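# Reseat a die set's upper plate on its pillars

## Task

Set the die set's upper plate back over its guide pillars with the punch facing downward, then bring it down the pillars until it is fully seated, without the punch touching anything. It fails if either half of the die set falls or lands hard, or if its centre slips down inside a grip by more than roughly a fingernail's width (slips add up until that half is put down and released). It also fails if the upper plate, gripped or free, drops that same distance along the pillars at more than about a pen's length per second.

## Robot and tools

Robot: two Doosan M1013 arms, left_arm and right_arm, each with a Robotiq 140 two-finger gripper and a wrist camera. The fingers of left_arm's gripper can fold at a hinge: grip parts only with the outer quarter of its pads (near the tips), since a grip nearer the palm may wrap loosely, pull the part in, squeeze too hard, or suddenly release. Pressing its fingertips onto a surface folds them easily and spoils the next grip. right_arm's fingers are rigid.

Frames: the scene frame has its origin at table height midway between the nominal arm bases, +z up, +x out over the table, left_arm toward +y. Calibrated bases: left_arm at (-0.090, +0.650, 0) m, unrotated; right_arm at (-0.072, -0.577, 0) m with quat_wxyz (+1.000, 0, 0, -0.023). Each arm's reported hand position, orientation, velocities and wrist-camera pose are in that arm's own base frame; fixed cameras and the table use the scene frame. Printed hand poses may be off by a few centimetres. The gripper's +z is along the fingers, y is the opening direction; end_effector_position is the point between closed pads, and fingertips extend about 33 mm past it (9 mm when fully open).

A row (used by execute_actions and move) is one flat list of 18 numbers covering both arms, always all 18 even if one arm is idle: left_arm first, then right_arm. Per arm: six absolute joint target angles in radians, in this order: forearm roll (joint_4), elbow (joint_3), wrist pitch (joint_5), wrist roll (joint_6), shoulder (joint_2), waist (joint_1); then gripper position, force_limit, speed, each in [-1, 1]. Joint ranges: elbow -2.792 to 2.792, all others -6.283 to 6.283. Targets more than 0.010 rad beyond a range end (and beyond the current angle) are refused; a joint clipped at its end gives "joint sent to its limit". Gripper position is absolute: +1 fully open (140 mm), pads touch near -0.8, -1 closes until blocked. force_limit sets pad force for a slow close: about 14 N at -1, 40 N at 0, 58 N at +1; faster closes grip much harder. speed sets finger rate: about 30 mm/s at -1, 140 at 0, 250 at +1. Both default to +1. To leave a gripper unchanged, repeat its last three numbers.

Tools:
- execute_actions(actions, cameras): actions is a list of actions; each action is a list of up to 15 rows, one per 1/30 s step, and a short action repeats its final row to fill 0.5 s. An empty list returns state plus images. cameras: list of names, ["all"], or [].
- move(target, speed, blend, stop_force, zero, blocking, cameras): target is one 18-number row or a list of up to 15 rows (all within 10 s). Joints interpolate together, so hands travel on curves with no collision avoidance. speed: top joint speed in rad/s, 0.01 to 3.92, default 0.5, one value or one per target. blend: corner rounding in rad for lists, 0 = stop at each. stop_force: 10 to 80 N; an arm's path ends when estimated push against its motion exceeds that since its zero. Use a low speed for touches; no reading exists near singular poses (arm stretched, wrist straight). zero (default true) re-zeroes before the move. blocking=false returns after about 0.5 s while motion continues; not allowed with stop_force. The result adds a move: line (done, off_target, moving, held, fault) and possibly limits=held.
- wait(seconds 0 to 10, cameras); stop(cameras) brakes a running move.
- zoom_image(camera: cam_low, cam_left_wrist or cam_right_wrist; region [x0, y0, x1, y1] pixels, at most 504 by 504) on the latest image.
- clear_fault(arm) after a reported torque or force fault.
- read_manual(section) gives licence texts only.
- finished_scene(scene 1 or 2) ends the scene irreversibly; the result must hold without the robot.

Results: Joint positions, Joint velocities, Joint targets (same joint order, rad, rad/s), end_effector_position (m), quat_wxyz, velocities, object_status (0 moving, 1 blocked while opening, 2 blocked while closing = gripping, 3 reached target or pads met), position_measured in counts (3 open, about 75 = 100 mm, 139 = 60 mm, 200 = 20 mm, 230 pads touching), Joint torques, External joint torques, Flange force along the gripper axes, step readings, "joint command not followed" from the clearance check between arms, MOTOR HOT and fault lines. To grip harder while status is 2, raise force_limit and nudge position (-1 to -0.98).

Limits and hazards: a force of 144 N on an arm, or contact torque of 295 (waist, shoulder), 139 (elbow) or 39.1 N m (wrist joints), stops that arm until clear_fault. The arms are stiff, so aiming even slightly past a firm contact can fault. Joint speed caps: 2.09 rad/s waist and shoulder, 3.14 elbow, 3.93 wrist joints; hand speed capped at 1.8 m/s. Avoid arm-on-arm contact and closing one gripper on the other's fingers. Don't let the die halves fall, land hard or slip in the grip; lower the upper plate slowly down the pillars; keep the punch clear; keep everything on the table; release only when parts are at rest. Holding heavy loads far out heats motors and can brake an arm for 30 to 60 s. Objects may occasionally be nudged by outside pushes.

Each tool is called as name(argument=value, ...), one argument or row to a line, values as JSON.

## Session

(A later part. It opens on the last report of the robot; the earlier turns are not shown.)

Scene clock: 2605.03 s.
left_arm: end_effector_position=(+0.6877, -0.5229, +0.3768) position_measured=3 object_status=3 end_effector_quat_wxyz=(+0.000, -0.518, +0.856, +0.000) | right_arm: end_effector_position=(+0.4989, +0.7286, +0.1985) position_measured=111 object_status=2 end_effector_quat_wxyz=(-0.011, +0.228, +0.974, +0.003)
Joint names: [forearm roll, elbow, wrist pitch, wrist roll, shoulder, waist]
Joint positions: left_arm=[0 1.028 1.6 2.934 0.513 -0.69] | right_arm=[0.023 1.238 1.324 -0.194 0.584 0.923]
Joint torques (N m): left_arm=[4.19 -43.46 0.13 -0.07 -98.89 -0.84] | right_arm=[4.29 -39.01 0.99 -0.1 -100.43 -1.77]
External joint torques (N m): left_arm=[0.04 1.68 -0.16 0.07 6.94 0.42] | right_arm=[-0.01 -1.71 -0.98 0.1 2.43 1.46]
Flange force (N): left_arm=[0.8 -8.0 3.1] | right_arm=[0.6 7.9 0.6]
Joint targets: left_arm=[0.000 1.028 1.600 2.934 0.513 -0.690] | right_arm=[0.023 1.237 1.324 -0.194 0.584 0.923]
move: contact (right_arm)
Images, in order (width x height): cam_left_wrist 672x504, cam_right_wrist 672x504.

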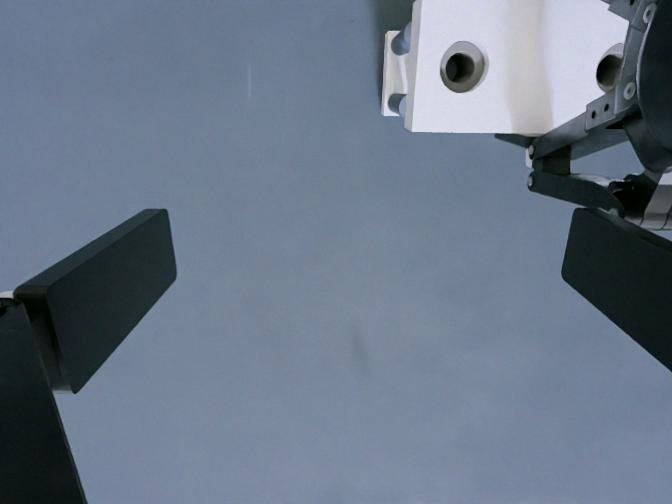

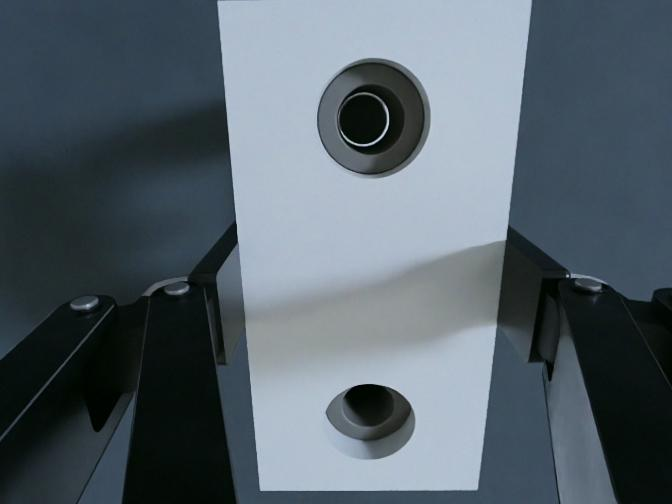

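move(
  target=[
    [0,1.028,1.6,2.934,0.513,-0.69,1,1,-1,0.0233,1.2379,1.3234,-0.1969,0.5835,0.92272,-1,1,0.2],
    [0,1.028,1.6,2.934,0.513,-0.69,1,1,-1,0.0234,1.2429,1.3169,-0.197,0.5858,0.92272,-1,1,0.2],
  ],
  speed=0.01,
  stop_force=15,
  cameras=["cam_left_wrist","cam_right_wrist"],
)

zoom_image(
  camera="cam_left_wrist",
  region=[435, 35, 500, 100],
)

zoom_image(
  camera="cam_right_wrist",
  region=[330, 80, 400, 150],
)

Scene clock: 2619.30 s.
left_arm: end_effector_position=(+0.6877, -0.5229, +0.3768) position_measured=3 object_status=3 end_effector_quat_wxyz=(+0.000, -0.518, +0.856, +0.000) | right_arm: end_effector_position=(+0.4990, +0.7286, +0.1979) position_measured=111 object_status=2 end_effector_quat_wxyz=(-0.011, +0.226, +0.974, +0.003)
Joint names: [forearm roll, elbow, wrist pitch, wrist roll, shoulder, waist]
Joint positions: left_arm=[0 1.028 1.6 2.934 0.513 -0.69] | right_arm=[0.023 1.239 1.322 -0.197 0.584 0.923]
Joint torques (N m): left_arm=[4.17 -43.47 0.12 -0.09 -98.94 -0.5] | right_arm=[3.22 -32.58 -3.27 -0.74 -78.92 -6.72]
External joint torques (N m): left_arm=[0.1 1.44 -0.15 0.09 6.21 0.52] | right_arm=[1.06 -8.08 3.27 0.74 -18.88 6.84]
Flange force (N): left_arm=[0.5 -7.4 2.6] | right_arm=[9.8 -4.3 -22.3]
Joint targets: left_arm=[0.000 1.028 1.600 2.934 0.513 -0.690] | right_arm=[0.023 1.239 1.322 -0.197 0.584 0.923]
move: contact (right_arm); path passed 1 of 2 targets
Images, in order (width x height): cam_left_wrist 672x504, cam_right_wrist 672x504.

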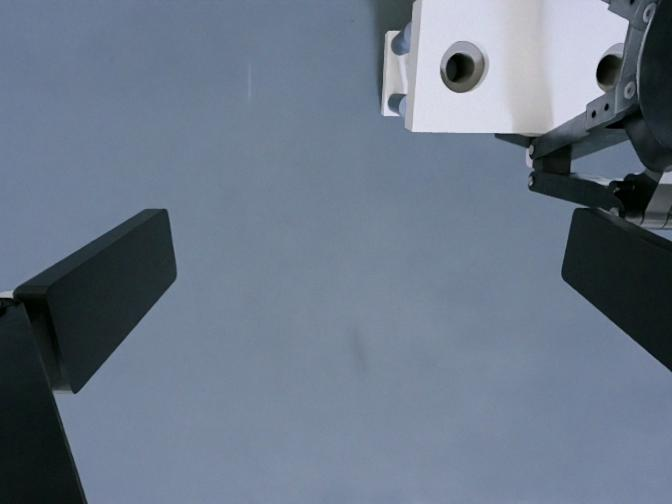

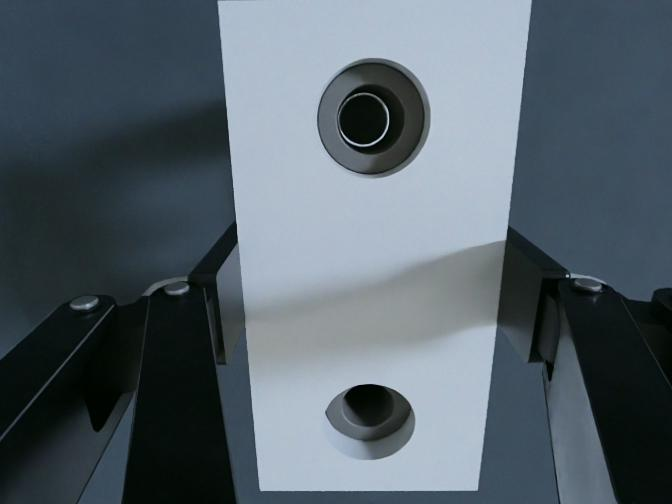

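Scaled by 7.754 from the camera's 672x504 image, which has a finer 960x720 frame.

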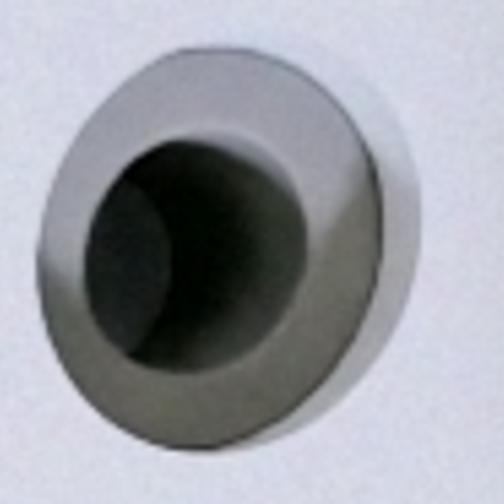

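Scaled by 7.200 from the camera's 672x504 image, which has a finer 960x720 frame.

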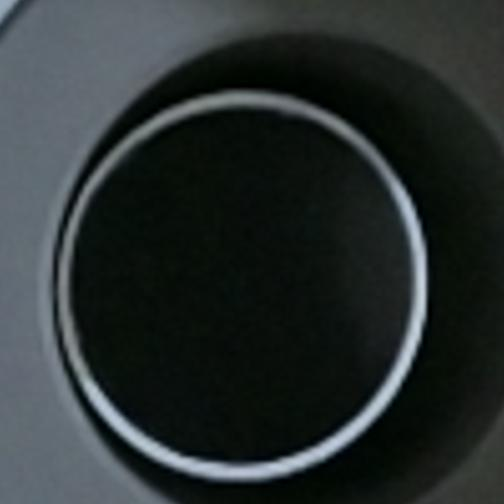

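move(
  target=[
    [0,1.028,1.6,2.934,0.513,-0.69,1,1,-1,0.0233,1.2360,1.3255,-0.1922,0.5828,0.92326,-1,1,0.2],
    [0,1.028,1.6,2.934,0.513,-0.69,1,1,-1,0.0233,1.2370,1.3242,-0.1922,0.5832,0.92326,-1,1,0.2],
  ],
  speed=0.02,
)

move(
  target=[0,1.028,1.6,2.934,0.513,-0.69,1,1,-1,0.0234,1.2436,1.3162,-0.1924,0.5859,0.92326,-1,1,0.2],
  speed=0.01,
  stop_force=14,
  cameras=["cam_left_wrist","cam_right_wrist"],
)

zoom_image(
  camera="cam_left_wrist",
  region=[435, 35, 500, 100],
)

zoom_image(
  camera="cam_right_wrist",
  region=[330, 80, 400, 150],
)

Scene clock: 2678.33 s.
left_arm: end_effector_position=(+0.6877, -0.5229, +0.3768) position_measured=3 object_status=3 end_effector_quat_wxyz=(+0.000, -0.518, +0.856, +0.000) | right_arm: end_effector_position=(+0.4987, +0.7290, +0.1998) position_measured=111 object_status=2 end_effector_quat_wxyz=(-0.011, +0.228, +0.973, +0.003)
Joint names: [forearm roll, elbow, wrist pitch, wrist roll, shoulder, waist]
Joint positions: left_arm=[0 1.028 1.6 2.934 0.513 -0.69] | right_arm=[0.023 1.237 1.324 -0.192 0.583 0.923]
Joint torques (N m): left_arm=[4.17 -43.61 0.13 -0.04 -98.75 -0.62] | right_arm=[4.78 -48.16 0.09 -0.28 -113.3 0.84]
External joint torques (N m): left_arm=[0.13 1.21 -0.15 0.04 4.88 0.5] | right_arm=[-0.46 7.23 -0.08 0.28 14.89 -0.45]
Flange force (N): left_arm=[0.3 -5.6 2.3] | right_arm=[-1.3 5.0 14.8]
Joint targets: left_arm=[0.000 1.028 1.600 2.934 0.513 -0.690] | right_arm=[0.023 1.237 1.324 -0.192 0.583 0.923]
move: done

Scene clock: 2679.07 s.
left_arm: end_effector_position=(+0.6877, -0.5229, +0.3768) position_measured=3 object_status=3 end_effector_quat_wxyz=(+0.000, -0.518, +0.856, +0.000) | right_arm: end_effector_position=(+0.4987, +0.7290, +0.1985) position_measured=111 object_status=2 end_effector_quat_wxyz=(-0.011, +0.228, +0.973, +0.003)
Joint names: [forearm roll, elbow, wrist pitch, wrist roll, shoulder, waist]
Joint positions: left_arm=[0 1.028 1.6 2.934 0.513 -0.69] | right_arm=[0.023 1.238 1.322 -0.192 0.584 0.923]
Joint torques (N m): left_arm=[4.17 -43.49 0.12 -0.08 -99 -0.62] | right_arm=[5.92 -39.88 0.11 -0.34 -99.77 2.46]
External joint torques (N m): left_arm=[0.14 1.11 -0.13 0.08 5.11 0.74] | right_arm=[-1.65 -0.67 -0.1 0.34 2.27 -2.3]
Flange force (N): left_arm=[0.1 -6.4 2.0] | right_arm=[-3.0 5.0 0.3]
Joint targets: left_arm=[0.000 1.028 1.600 2.934 0.513 -0.690] | right_arm=[0.023 1.238 1.323 -0.192 0.584 0.923]
move: contact (right_arm)
Images, in order (width x height): cam_left_wrist 672x504, cam_right_wrist 672x504.

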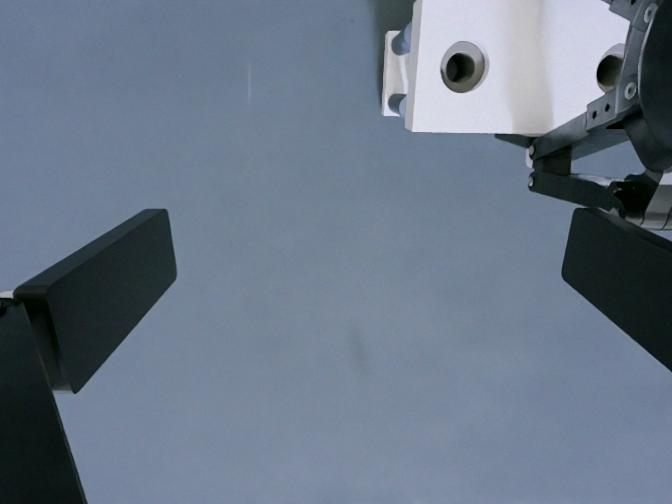

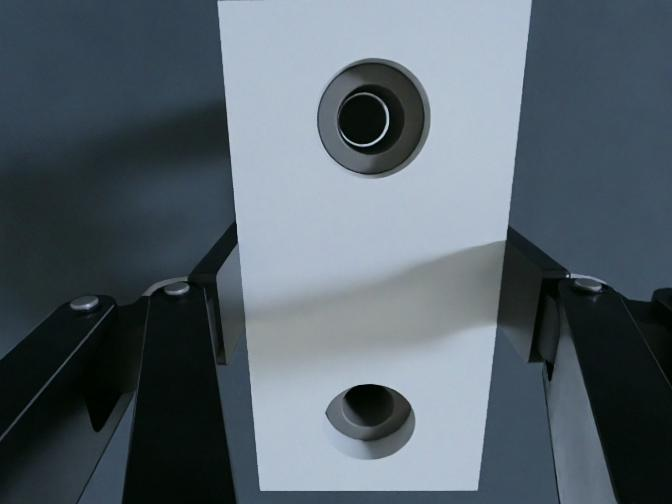

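Scaled by 7.754 from the camera's 672x504 image, which has a finer 960x720 frame.

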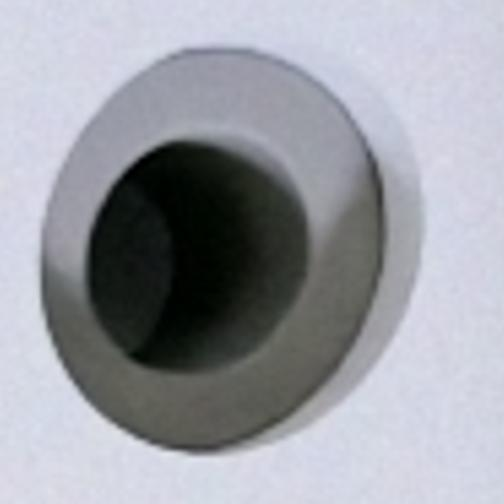

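Scaled by 7.200 from the camera's 672x504 image, which has a finer 960x720 frame.

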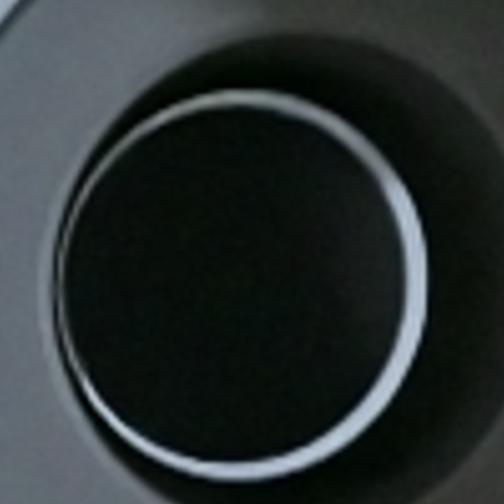

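move(
  target=[
    [0,1.028,1.6,2.934,0.513,-0.69,1,1,-1,0.0233,1.2372,1.3251,-0.1922,0.5818,0.92306,-1,1,0.2],
    [0,1.028,1.6,2.934,0.513,-0.69,1,1,-1,0.0233,1.2384,1.3236,-0.1922,0.5822,0.92306,-1,1,0.2],
  ],
  speed=0.02,
)

move(
  target=[0,1.028,1.6,2.934,0.513,-0.69,1,1,-1,0.0234,1.2452,1.3154,-0.1924,0.5850,0.92306,-1,1,0.2],
  speed=0.01,
  stop_force=14,
  cameras=["cam_left_wrist","cam_right_wrist"],
)

zoom_image(
  camera="cam_left_wrist",
  region=[435, 35, 500, 100],
)

zoom_image(
  camera="cam_right_wrist",
  region=[330, 80, 400, 150],
)

Scene clock: 2700.70 s.
left_arm: end_effector_position=(+0.6877, -0.5229, +0.3768) position_measured=3 object_status=3 end_effector_quat_wxyz=(+0.000, -0.518, +0.856, +0.000) | right_arm: end_effector_position=(+0.4985, +0.7285, +0.1998) position_measured=111 object_status=2 end_effector_quat_wxyz=(-0.011, +0.229, +0.973, +0.003)
Joint names: [forearm roll, elbow, wrist pitch, wrist roll, shoulder, waist]
Joint positions: left_arm=[0 1.028 1.6 2.934 0.513 -0.69] | right_arm=[0.023 1.238 1.324 -0.192 0.582 0.923]
Joint torques (N m): left_arm=[4.17 -43.46 0.12 -0.06 -98.97 -0.36] | right_arm=[3.92 -48.94 0.23 -0.28 -115.61 -0.43]
External joint torques (N m): left_arm=[0.1 1.25 -0.14 0.06 5.78 -0.28] | right_arm=[0.38 8.01 -0.23 0.28 17.4 0.21]
Flange force (N): left_arm=[1.4 -7.0 2.3] | right_arm=[-0.9 7.0 17.0]
Joint targets: left_arm=[0.000 1.028 1.600 2.934 0.513 -0.690] | right_arm=[0.023 1.238 1.324 -0.192 0.582 0.923]
move: done

Scene clock: 2701.50 s.
left_arm: end_effector_position=(+0.6877, -0.5229, +0.3768) position_measured=3 object_status=3 end_effector_quat_wxyz=(+0.000, -0.518, +0.856, +0.000) | right_arm: end_effector_position=(+0.4985, +0.7284, +0.1983) position_measured=111 object_status=2 end_effector_quat_wxyz=(-0.011, +0.229, +0.973, +0.003)
Joint names: [forearm roll, elbow, wrist pitch, wrist roll, shoulder, waist]
Joint positions: left_arm=[0 1.028 1.6 2.934 0.513 -0.69] | right_arm=[0.023 1.24 1.321 -0.192 0.583 0.923]
Joint torques (N m): left_arm=[4.19 -43.53 0.11 -0.06 -99.18 -0.82] | right_arm=[2.83 -34.52 1.6 -0.05 -92.95 -5.86]
External joint torques (N m): left_arm=[0.12 0.98 -0.12 0.06 4.87 0.56] | right_arm=[1.49 -6.46 -1.58 0.05 -5.71 5.91]
Flange force (N): left_arm=[0.3 -6.3 1.8] | right_arm=[5.9 7.5 -7.2]
Joint targets: left_arm=[0.000 1.028 1.600 2.934 0.513 -0.690] | right_arm=[0.023 1.240 1.321 -0.192 0.583 0.923]
move: contact (right_arm)
Images, in order (width x height): cam_left_wrist 672x504, cam_right_wrist 672x504.

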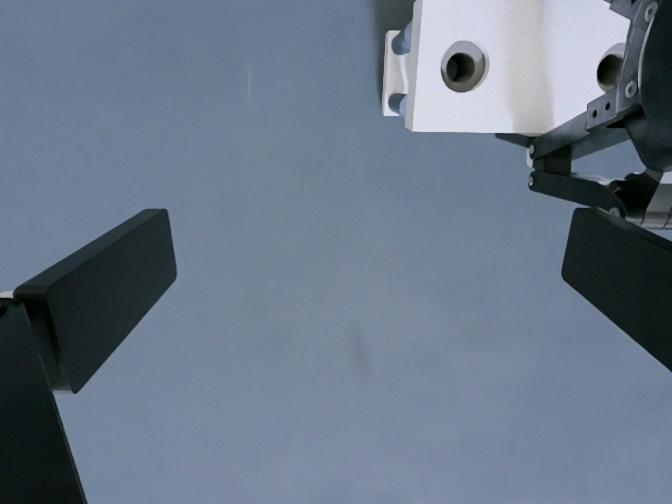

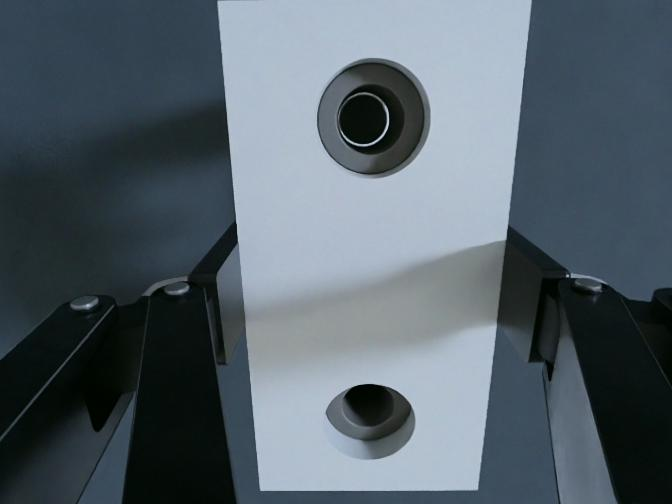

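Scaled by 7.754 from the camera's 672x504 image, which has a finer 960x720 frame.

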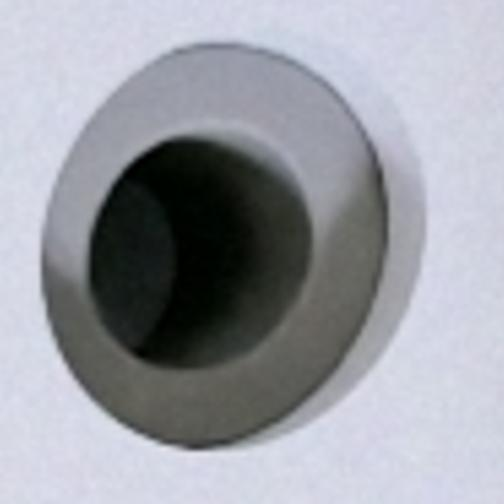

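Scaled by 7.200 from the camera's 672x504 image, which has a finer 960x720 frame.

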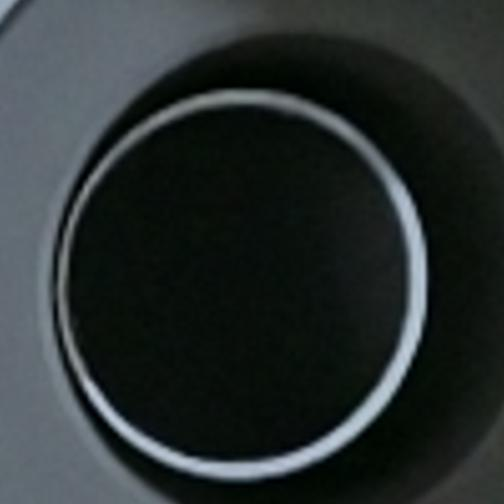

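move(
  target=[
    [0,1.028,1.6,2.934,0.513,-0.69,1,1,-1,0.0233,1.2394,1.3222,-0.1951,0.5828,0.92326,-1,1,0.2],
    [0,1.028,1.6,2.934,0.513,-0.69,1,1,-1,0.0234,1.2454,1.3153,-0.1952,0.5849,0.92326,-1,1,0.2],
  ],
  speed=0.01,
  stop_force=16,
  cameras=["cam_left_wrist","cam_right_wrist"],
)

zoom_image(
  camera="cam_right_wrist",
  region=[330, 80, 400, 150],
)

zoom_image(
  camera="cam_left_wrist",
  region=[435, 35, 500, 100],
)

Scene clock: 2715.10 s.
left_arm: end_effector_position=(+0.6877, -0.5229, +0.3768) position_measured=3 object_status=3 end_effector_quat_wxyz=(+0.000, -0.518, +0.856, +0.000) | right_arm: end_effector_position=(+0.4981, +0.7286, +0.1967) position_measured=111 object_status=2 end_effector_quat_wxyz=(-0.011, +0.227, +0.974, +0.003)
Joint names: [forearm roll, elbow, wrist pitch, wrist roll, shoulder, waist]
Joint positions: left_arm=[0 1.028 1.6 2.934 0.513 -0.69] | right_arm=[0.024 1.242 1.319 -0.195 0.583 0.923]
Joint torques (N m): left_arm=[4.17 -43.53 0.11 -0.04 -99.01 -0.44] | right_arm=[0.22 -28.09 -1.22 -0.3 -75.53 -15]
External joint torques (N m): left_arm=[0.12 1.22 -0.13 0.04 5.45 0.16] | right_arm=[4.04 -12.39 1.23 0.3 -21.71 14.85]
Flange force (N): left_arm=[0.9 -6.5 2.2] | right_arm=[17.6 2.1 -25.1]
Joint targets: left_arm=[0.000 1.028 1.600 2.934 0.513 -0.690] | right_arm=[0.024 1.242 1.319 -0.195 0.583 0.923]
move: contact (right_arm); path passed 1 of 2 targets
Images, in order (width x height): cam_left_wrist 672x504, cam_right_wrist 672x504.

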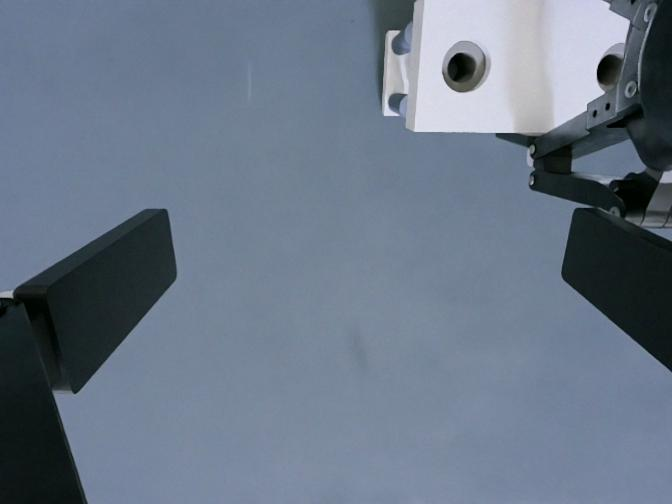

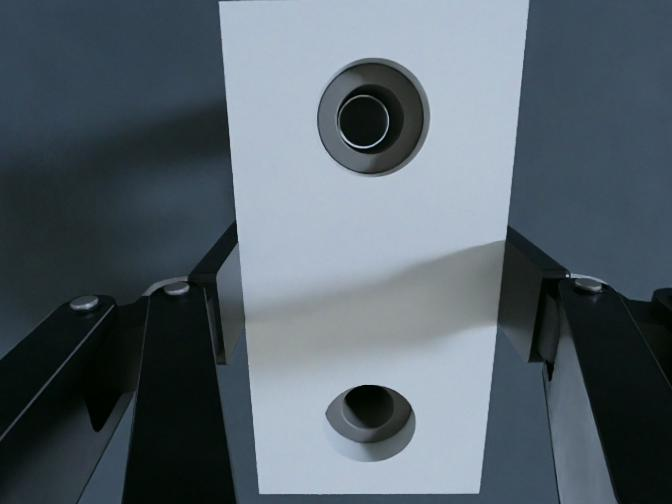

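Scaled by 7.200 from the camera's 672x504 image, which has a finer 960x720 frame.

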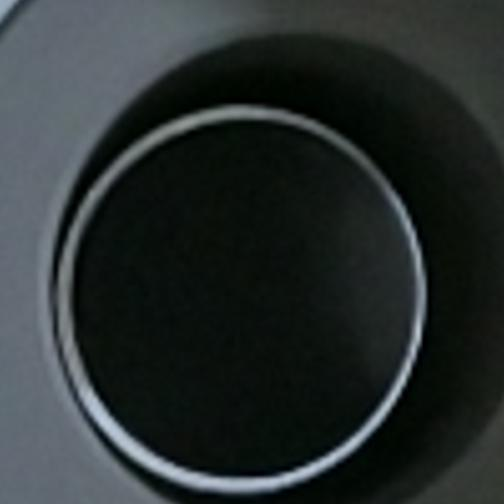

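Scaled by 7.754 from the camera's 672x504 image, which has a finer 960x720 frame.

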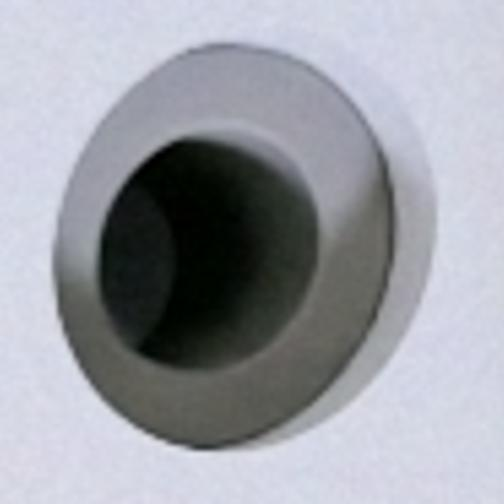

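move(
  target=[0,1.028,1.6,2.934,0.513,-0.69,1,1,-1,0.05237,1.22967,1.33867,-0.21242,0.58392,0.91266,-1,1,0.2],
  speed=0.02,
  cameras=["cam_left_wrist","cam_right_wrist"],
)

zoom_image(
  camera="cam_left_wrist",
  region=[435, 35, 500, 100],
)

zoom_image(
  camera="cam_right_wrist",
  region=[330, 80, 400, 150],
)

zoom_image(
  camera="cam_right_wrist",
  region=[320, 370, 430, 470],
)

Scene clock: 2765.37 s.
left_arm: end_effector_position=(+0.6877, -0.5229, +0.3768) position_measured=3 object_status=3 end_effector_quat_wxyz=(+0.000, -0.518, +0.856, +0.000) | right_arm: end_effector_position=(+0.4982, +0.7284, +0.2033) position_measured=111 object_status=2 end_effector_quat_wxyz=(-0.025, +0.227, +0.974, +0.006)
Joint names: [forearm roll, elbow, wrist pitch, wrist roll, shoulder, waist]
Joint positions: left_arm=[0 1.028 1.6 2.934 0.513 -0.69] | right_arm=[0.052 1.23 1.339 -0.212 0.584 0.913]
Joint torques (N m): left_arm=[4.18 -43.46 0.12 -0.04 -98.86 -0.58] | right_arm=[4.15 -49.02 0.05 -0.26 -115.52 -1.02]
External joint torques (N m): left_arm=[0.08 1.31 -0.14 0.04 5.82 -0.02] | right_arm=[0.24 7.93 -0.02 0.26 16.7 1.28]
Flange force (N): left_arm=[1.2 -6.9 2.4] | right_arm=[-0.1 6.5 16.2]
Joint targets: left_arm=[0.000 1.028 1.600 2.934 0.513 -0.690] | right_arm=[0.052 1.230 1.339 -0.212 0.584 0.913]
move: done
Images, in order (width x height): cam_left_wrist 672x504, cam_right_wrist 672x504.

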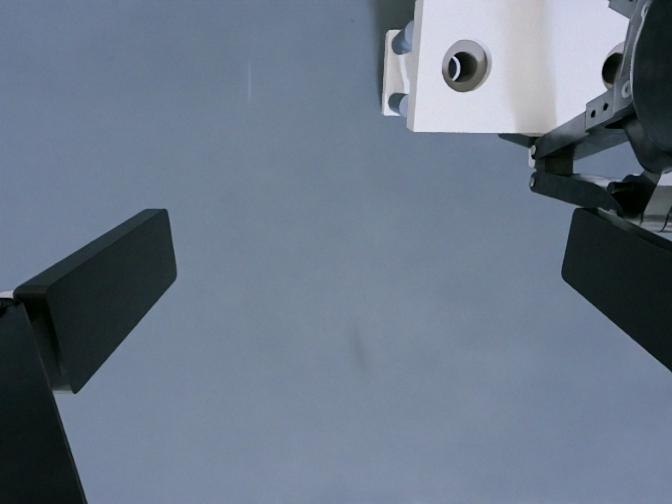

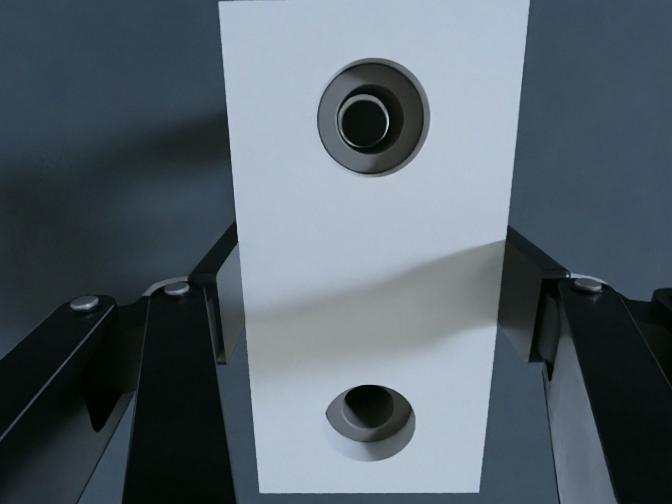

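Scaled by 7.754 from the camera's 672x504 image, which has a finer 960x720 frame.

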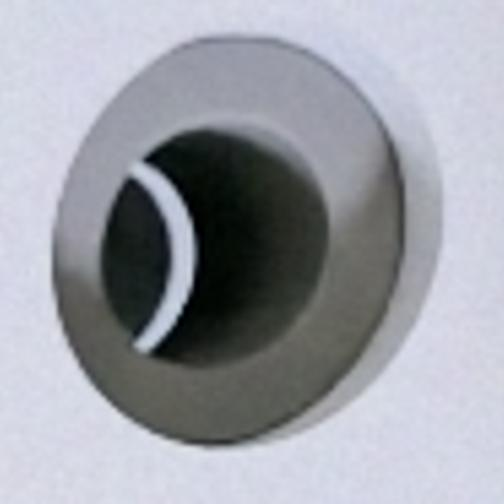

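Scaled by 7.200 from the camera's 672x504 image, which has a finer 960x720 frame.

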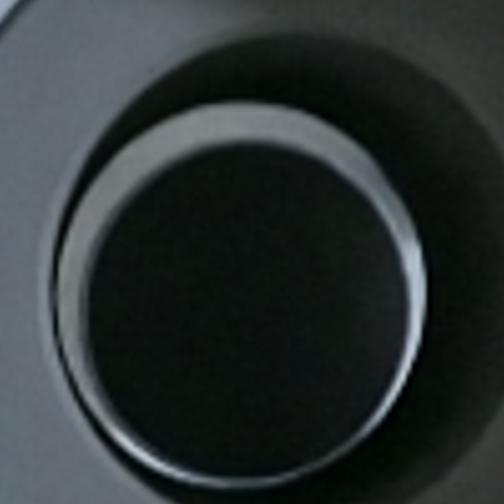

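Scaled by 4.582 from the camera's 672x504 image, which has a finer 960x720 frame.

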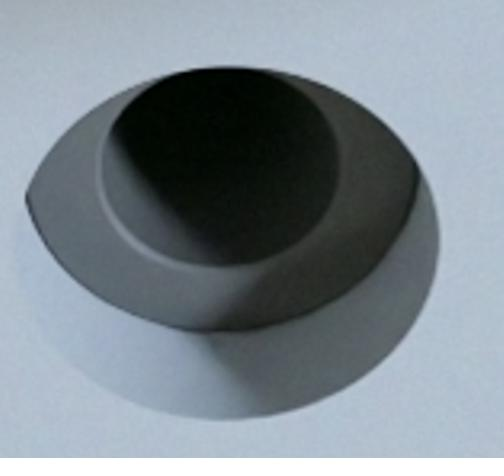

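move(
  target=[0,1.028,1.6,2.934,0.513,-0.69,1,1,-1,0.0525,1.23837,1.3268,-0.2127,0.5871,0.91266,-1,1,0.2],
  speed=0.01,
  stop_force=12,
  cameras=["cam_left_wrist","cam_right_wrist"],
)

zoom_image(
  camera="cam_left_wrist",
  region=[435, 35, 500, 100],
)

zoom_image(
  camera="cam_right_wrist",
  region=[330, 80, 400, 150],
)

Scene clock: 2789.43 s.
left_arm: end_effector_position=(+0.6877, -0.5229, +0.3768) position_measured=3 object_status=3 end_effector_quat_wxyz=(+0.000, -0.518, +0.856, +0.000) | right_arm: end_effector_position=(+0.4982, +0.7285, +0.2001) position_measured=111 object_status=2 end_effector_quat_wxyz=(-0.025, +0.227, +0.974, +0.006)
Joint names: [forearm roll, elbow, wrist pitch, wrist roll, shoulder, waist]
Joint positions: left_arm=[0 1.028 1.6 2.934 0.513 -0.69] | right_arm=[0.052 1.233 1.333 -0.213 0.585 0.913]
Joint torques (N m): left_arm=[4.22 -43.5 0.09 -0.06 -98.87 -0.62] | right_arm=[4.8 -40.09 0.05 -0.38 -99.76 -1.5]
External joint torques (N m): left_arm=[0.05 1.42 -0.11 0.05 5.96 0.55] | right_arm=[-0.42 -0.59 -0.01 0.38 1.76 2.38]
Flange force (N): left_arm=[0.5 -7.0 2.5] | right_arm=[2.3 5.1 0.2]
Joint targets: left_arm=[0.000 1.028 1.600 2.934 0.513 -0.690] | right_arm=[0.052 1.233 1.333 -0.213 0.585 0.913]
move: contact (right_arm)
Images, in order (width x height): cam_left_wrist 672x504, cam_right_wrist 672x504.

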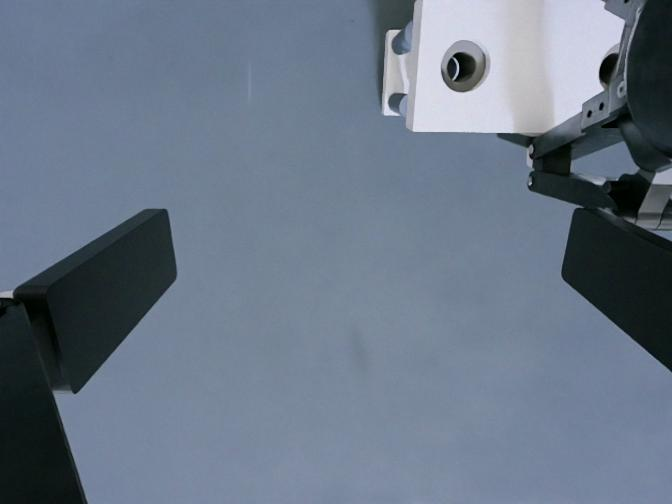

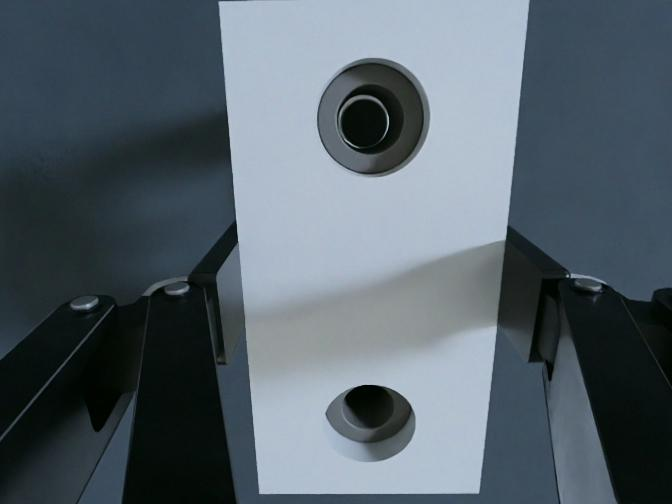

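Scaled by 7.754 from the camera's 672x504 image, which has a finer 960x720 frame.

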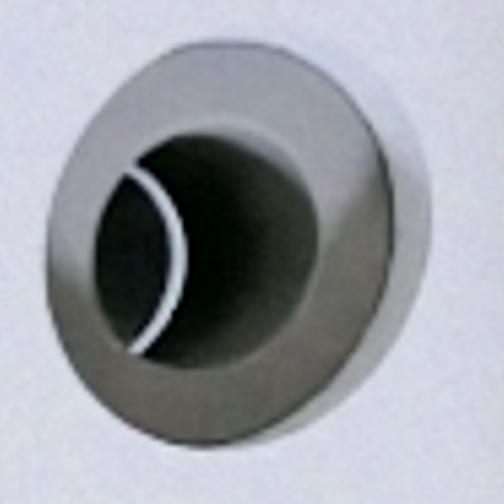

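Scaled by 7.200 from the camera's 672x504 image, which has a finer 960x720 frame.

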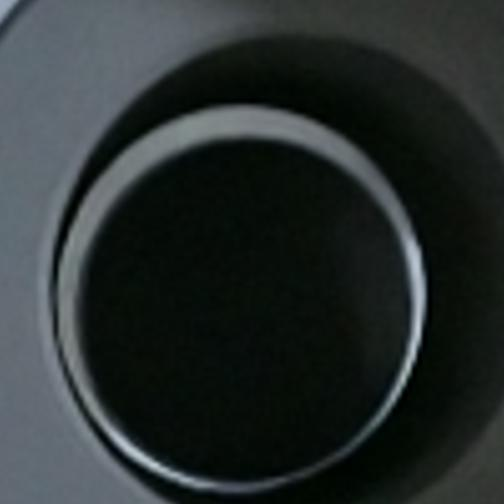

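move(
  target=[
    [0,1.028,1.6,2.934,0.513,-0.69,1,1,-1,0.0524,1.2312,1.3363,-0.2104,0.5848,0.91227,-1,1,0.2],
    [0,1.028,1.6,2.934,0.513,-0.69,1,1,-1,0.0524,1.2315,1.3359,-0.2104,0.5849,0.91227,-1,1,0.2],
  ],
  speed=0.02,
)

move(
  target=[0,1.028,1.6,2.934,0.513,-0.69,1,1,-1,0.0525,1.23787,1.327,-0.2106,0.5874,0.91227,-1,1,0.2],
  speed=0.01,
  stop_force=12,
  cameras=["cam_left_wrist","cam_right_wrist"],
)

zoom_image(
  camera="cam_left_wrist",
  region=[435, 35, 500, 100],
)

zoom_image(
  camera="cam_right_wrist",
  region=[330, 80, 400, 150],
)

Scene clock: 2804.10 s.
left_arm: end_effector_position=(+0.6877, -0.5229, +0.3768) position_measured=3 object_status=3 end_effector_quat_wxyz=(+0.000, -0.518, +0.856, +0.000) | right_arm: end_effector_position=(+0.4983, +0.7284, +0.2007) position_measured=111 object_status=2 end_effector_quat_wxyz=(-0.025, +0.228, +0.973, +0.006)
Joint names: [forearm roll, elbow, wrist pitch, wrist roll, shoulder, waist]
Joint positions: left_arm=[0 1.028 1.6 2.934 0.513 -0.69] | right_arm=[0.052 1.232 1.335 -0.211 0.585 0.912]
Joint torques (N m): left_arm=[4.17 -43.49 0.12 -0.07 -98.87 -0.54] | right_arm=[4.22 -48.81 0.07 -0.22 -115.56 -0.87]
External joint torques (N m): left_arm=[0.1 1.3 -0.14 0.07 5.65 0.31] | right_arm=[0.13 8.14 -0.03 0.22 17.75 0.76]
Flange force (N): left_arm=[0.7 -6.7 2.4] | right_arm=[-1.0 7.5 16.9]
Joint targets: left_arm=[0.000 1.028 1.600 2.934 0.513 -0.690] | right_arm=[0.052 1.232 1.335 -0.212 0.585 0.913]
move: held (right_arm; a check stopped the path); path passed 0 of 2 targets; limits=held
joint command not followed: on one or more control steps a check withheld the commanded joint targets of the right arm, and it was not sent them on those steps.
cause: the commanded joint targets, or the way to them, would bring a part of the robot too close to another arm (a part of this arm just beyond the wrist roll and the left arm's gripper, 5 mm apart when this arm was first held).

Scene clock: 2805.00 s.
left_arm: end_effector_position=(+0.6877, -0.5229, +0.3768) position_measured=3 object_status=3 end_effector_quat_wxyz=(+0.000, -0.518, +0.856, +0.000) | right_arm: end_effector_position=(+0.4983, +0.7284, +0.2004) position_measured=111 object_status=2 end_effector_quat_wxyz=(-0.025, +0.228, +0.973, +0.006)
Joint names: [forearm roll, elbow, wrist pitch, wrist roll, shoulder, waist]
Joint positions: left_arm=[0 1.028 1.6 2.934 0.513 -0.69] | right_arm=[0.052 1.233 1.334 -0.211 0.585 0.912]
Joint torques (N m): left_arm=[4.18 -43.54 0.13 -0.06 -99.13 -0.56] | right_arm=[4.75 -45.6 0.42 -0.23 -109.23 -0.09]
External joint torques (N m): left_arm=[0.13 1.19 -0.14 0.06 5.39 0.76] | right_arm=[-0.37 4.63 -0.38 0.23 10.32 0.23]
Flange force (N): left_arm=[0.2 -6.6 2.2] | right_arm=[-0.7 4.2 10.3]
Joint targets: left_arm=[0.000 1.028 1.600 2.934 0.513 -0.690] | right_arm=[0.052 1.233 1.334 -0.211 0.585 0.912]
move: held (right_arm; a check stopped the path); limits=held
joint command not followed: on one or more control steps a check withheld the commanded joint targets of the right arm, and it was not sent them on those steps.
cause: the commanded joint targets, or the way to them, would bring a part of the robot too close to another arm (a part of this arm just beyond the wrist roll and the left arm's gripper, 6 mm apart when this arm was first held).
Images, in order (width x height): cam_left_wrist 672x504, cam_right_wrist 672x504.

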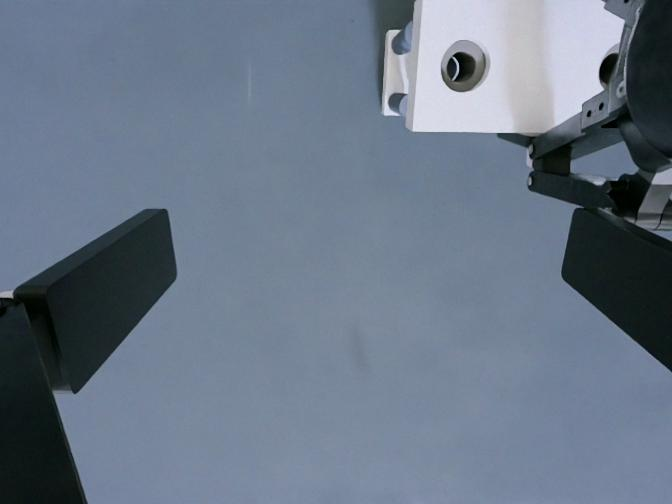

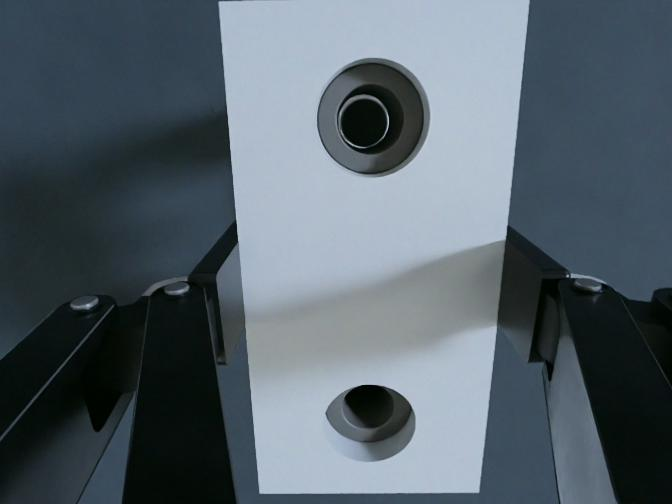

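Scaled by 7.754 from the camera's 672x504 image, which has a finer 960x720 frame.

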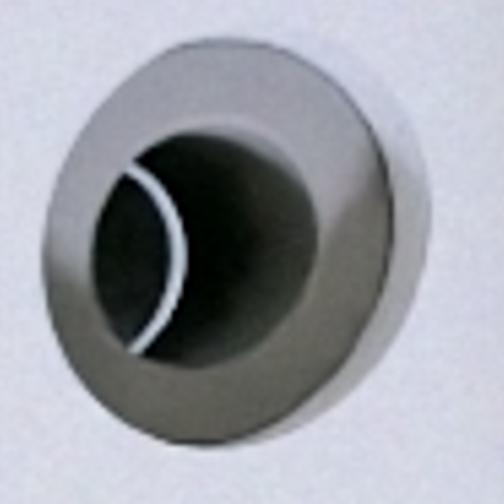

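Scaled by 7.200 from the camera's 672x504 image, which has a finer 960x720 frame.

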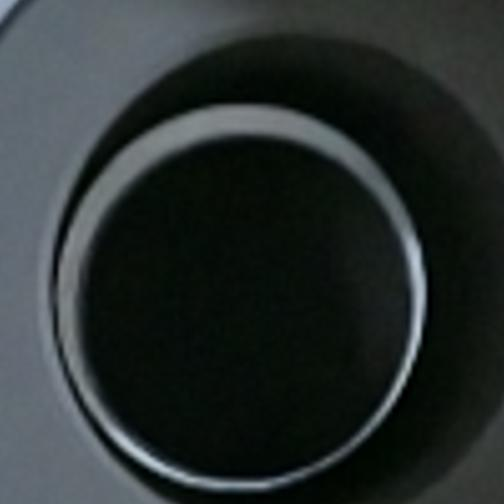

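move(
  target=[
    [0,0.97,1.6216,2.934,0.55,-0.69,1,1,-1,0.0524,1.2312,1.3363,-0.2114,0.5848,0.9126,-1,1,0.2],
    [0,0.97,1.6216,2.934,0.55,-0.69,1,1,-1,0.0524,1.2309,1.3365,-0.2106,0.585,0.91215,-1,1,0.2],
  ],
  speed=0.03,
)

move(
  target=[0,0.97,1.6216,2.934,0.55,-0.69,1,1,-1,0.0525,1.23767,1.3271,-0.2108,0.5875,0.91215,-1,1,0.2],
  speed=0.01,
  stop_force=12,
  cameras=["cam_left_wrist","cam_right_wrist"],
)

zoom_image(
  camera="cam_left_wrist",
  region=[430, 20, 530, 110],
)

zoom_image(
  camera="cam_right_wrist",
  region=[330, 80, 400, 150],
)

Scene clock: 2842.00 s.
left_arm: end_effector_position=(+0.7025, -0.5350, +0.3769) position_measured=3 object_status=3 end_effector_quat_wxyz=(+0.000, -0.518, +0.856, +0.000) | right_arm: end_effector_position=(+0.4986, +0.7284, +0.2019) position_measured=111 object_status=2 end_effector_quat_wxyz=(-0.025, +0.228, +0.973, +0.006)
Joint names: [forearm roll, elbow, wrist pitch, wrist roll, shoulder, waist]
Joint positions: left_arm=[0 0.97 1.622 2.934 0.55 -0.69] | right_arm=[0.052 1.231 1.337 -0.211 0.585 0.912]
Joint torques (N m): left_arm=[4.2 -43.49 0.15 -0.07 -102.3 -0.52] | right_arm=[4.11 -49.34 0.11 -0.34 -115.42 0.61]
External joint torques (N m): left_arm=[0.1 1.16 -0.16 0.07 5.26 0.36] | right_arm=[0.27 8.44 -0.07 0.34 16.84 -0.16]
Flange force (N): left_arm=[0.6 -6.5 2.0] | right_arm=[-1.5 5.0 16.9]
Joint targets: left_arm=[0.000 0.970 1.622 2.934 0.550 -0.690] | right_arm=[0.052 1.231 1.337 -0.211 0.585 0.912]
move: done

Scene clock: 2843.00 s.
left_arm: end_effector_position=(+0.7025, -0.5350, +0.3769) position_measured=3 object_status=3 end_effector_quat_wxyz=(+0.000, -0.518, +0.856, +0.000) | right_arm: end_effector_position=(+0.4988, +0.7283, +0.1991) position_measured=111 object_status=2 end_effector_quat_wxyz=(-0.025, +0.228, +0.973, +0.006)
Joint names: [forearm roll, elbow, wrist pitch, wrist roll, shoulder, waist]
Joint positions: left_arm=[0 0.97 1.622 2.934 0.55 -0.69] | right_arm=[0.052 1.234 1.332 -0.211 0.586 0.912]
Joint torques (N m): left_arm=[4.18 -43.51 0.11 -0.05 -102.33 -0.44] | right_arm=[4.62 -40.95 -0.02 -0.31 -100.77 -0.59]
External joint torques (N m): left_arm=[0.13 1.26 -0.13 0.05 5.47 0.79] | right_arm=[-0.25 0.14 0.06 0.31 2.25 1.07]
Flange force (N): left_arm=[0.2 -6.7 2.2] | right_arm=[0.9 3.7 1.0]
Joint targets: left_arm=[0.000 0.970 1.622 2.934 0.550 -0.690] | right_arm=[0.052 1.234 1.332 -0.211 0.586 0.912]
move: contact (right_arm)
Images, in order (width x height): cam_left_wrist 672x504, cam_right_wrist 672x504.

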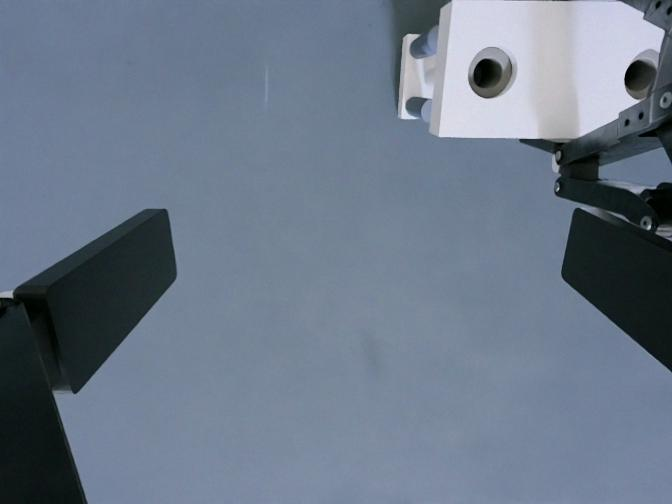

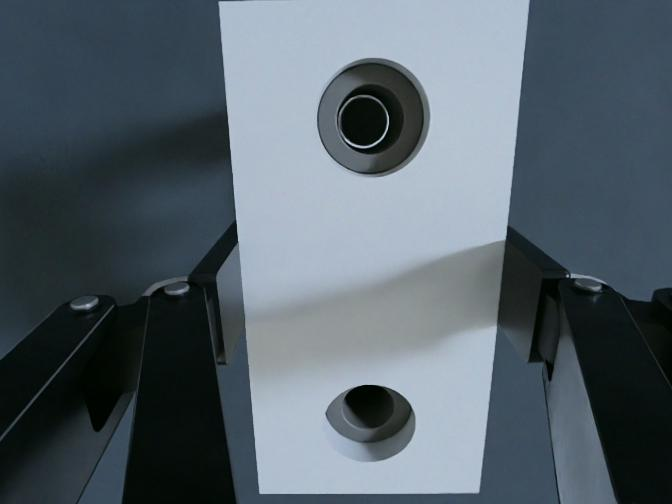

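Scaled by 5.040 from the camera's 672x504 image, which has a finer 960x720 frame.

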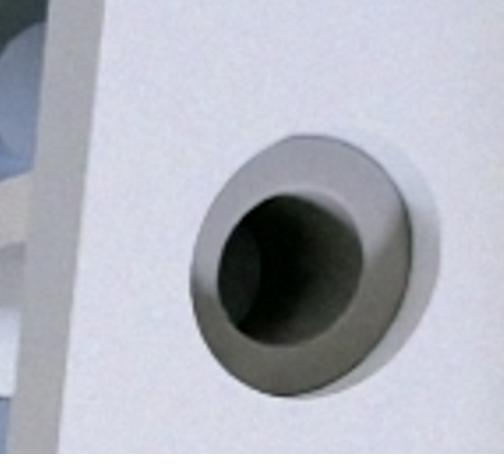

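Scaled by 7.200 from the camera's 672x504 image, which has a finer 960x720 frame.

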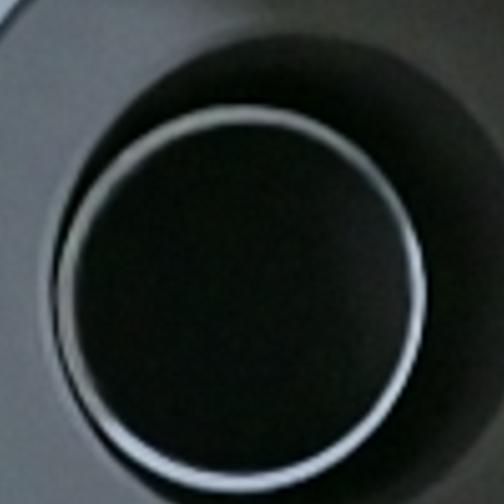

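move(
  target=[0,0.97,1.6216,2.934,0.55,-0.69,1,1,-1,0.0525,1.23937,1.325,-0.2105,0.5882,0.91218,-1,1,0.2],
  speed=0.01,
  stop_force=10,
  cameras=["cam_right_wrist"],
)

zoom_image(
  camera="cam_right_wrist",
  region=[330, 80, 400, 150],
)

Scene clock: 2852.33 s.
left_arm: end_effector_position=(+0.7025, -0.5350, +0.3769) position_measured=3 object_status=3 end_effector_quat_wxyz=(+0.000, -0.518, +0.856, +0.000) | right_arm: end_effector_position=(+0.4988, +0.7283, +0.1986) position_measured=111 object_status=2 end_effector_quat_wxyz=(-0.025, +0.228, +0.973, +0.006)
Joint names: [forearm roll, elbow, wrist pitch, wrist roll, shoulder, waist]
Joint positions: left_arm=[0 0.97 1.622 2.934 0.55 -0.69] | right_arm=[0.052 1.235 1.331 -0.211 0.586 0.912]
Joint torques (N m): left_arm=[4.18 -43.46 0.11 -0.05 -102.17 -0.51] | right_arm=[4.02 -34.93 -1.64 -0.52 -88.04 -3.64]
External joint torques (N m): left_arm=[0.12 1.12 -0.12 0.05 5.06 0.51] | right_arm=[0.34 -5.74 1.68 0.52 -10 3.89]
Flange force (N): left_arm=[0.4 -6.3 1.9] | right_arm=[5.4 1.7 -13.3]
Joint targets: left_arm=[0.000 0.970 1.622 2.934 0.550 -0.690] | right_arm=[0.052 1.235 1.331 -0.211 0.586 0.912]
move: contact (right_arm)
Images, in order (width x height): cam_right_wrist 672x504.

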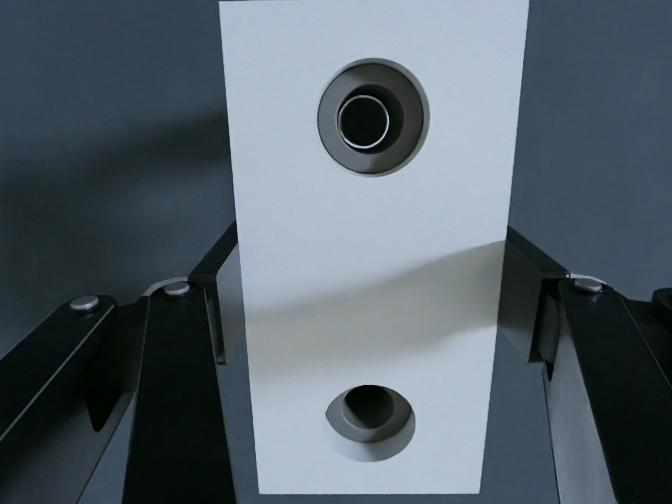

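Scaled by 7.200 from the camera's 672x504 image, which has a finer 960x720 frame.

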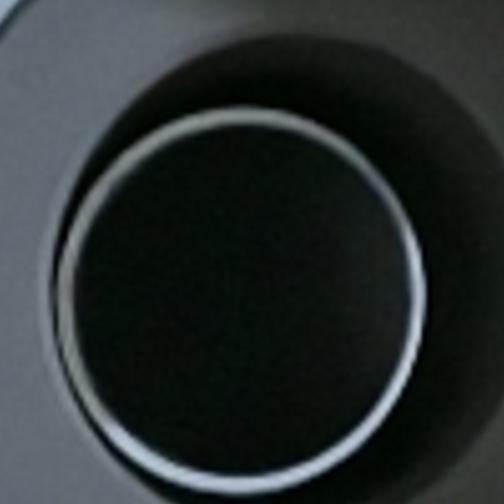

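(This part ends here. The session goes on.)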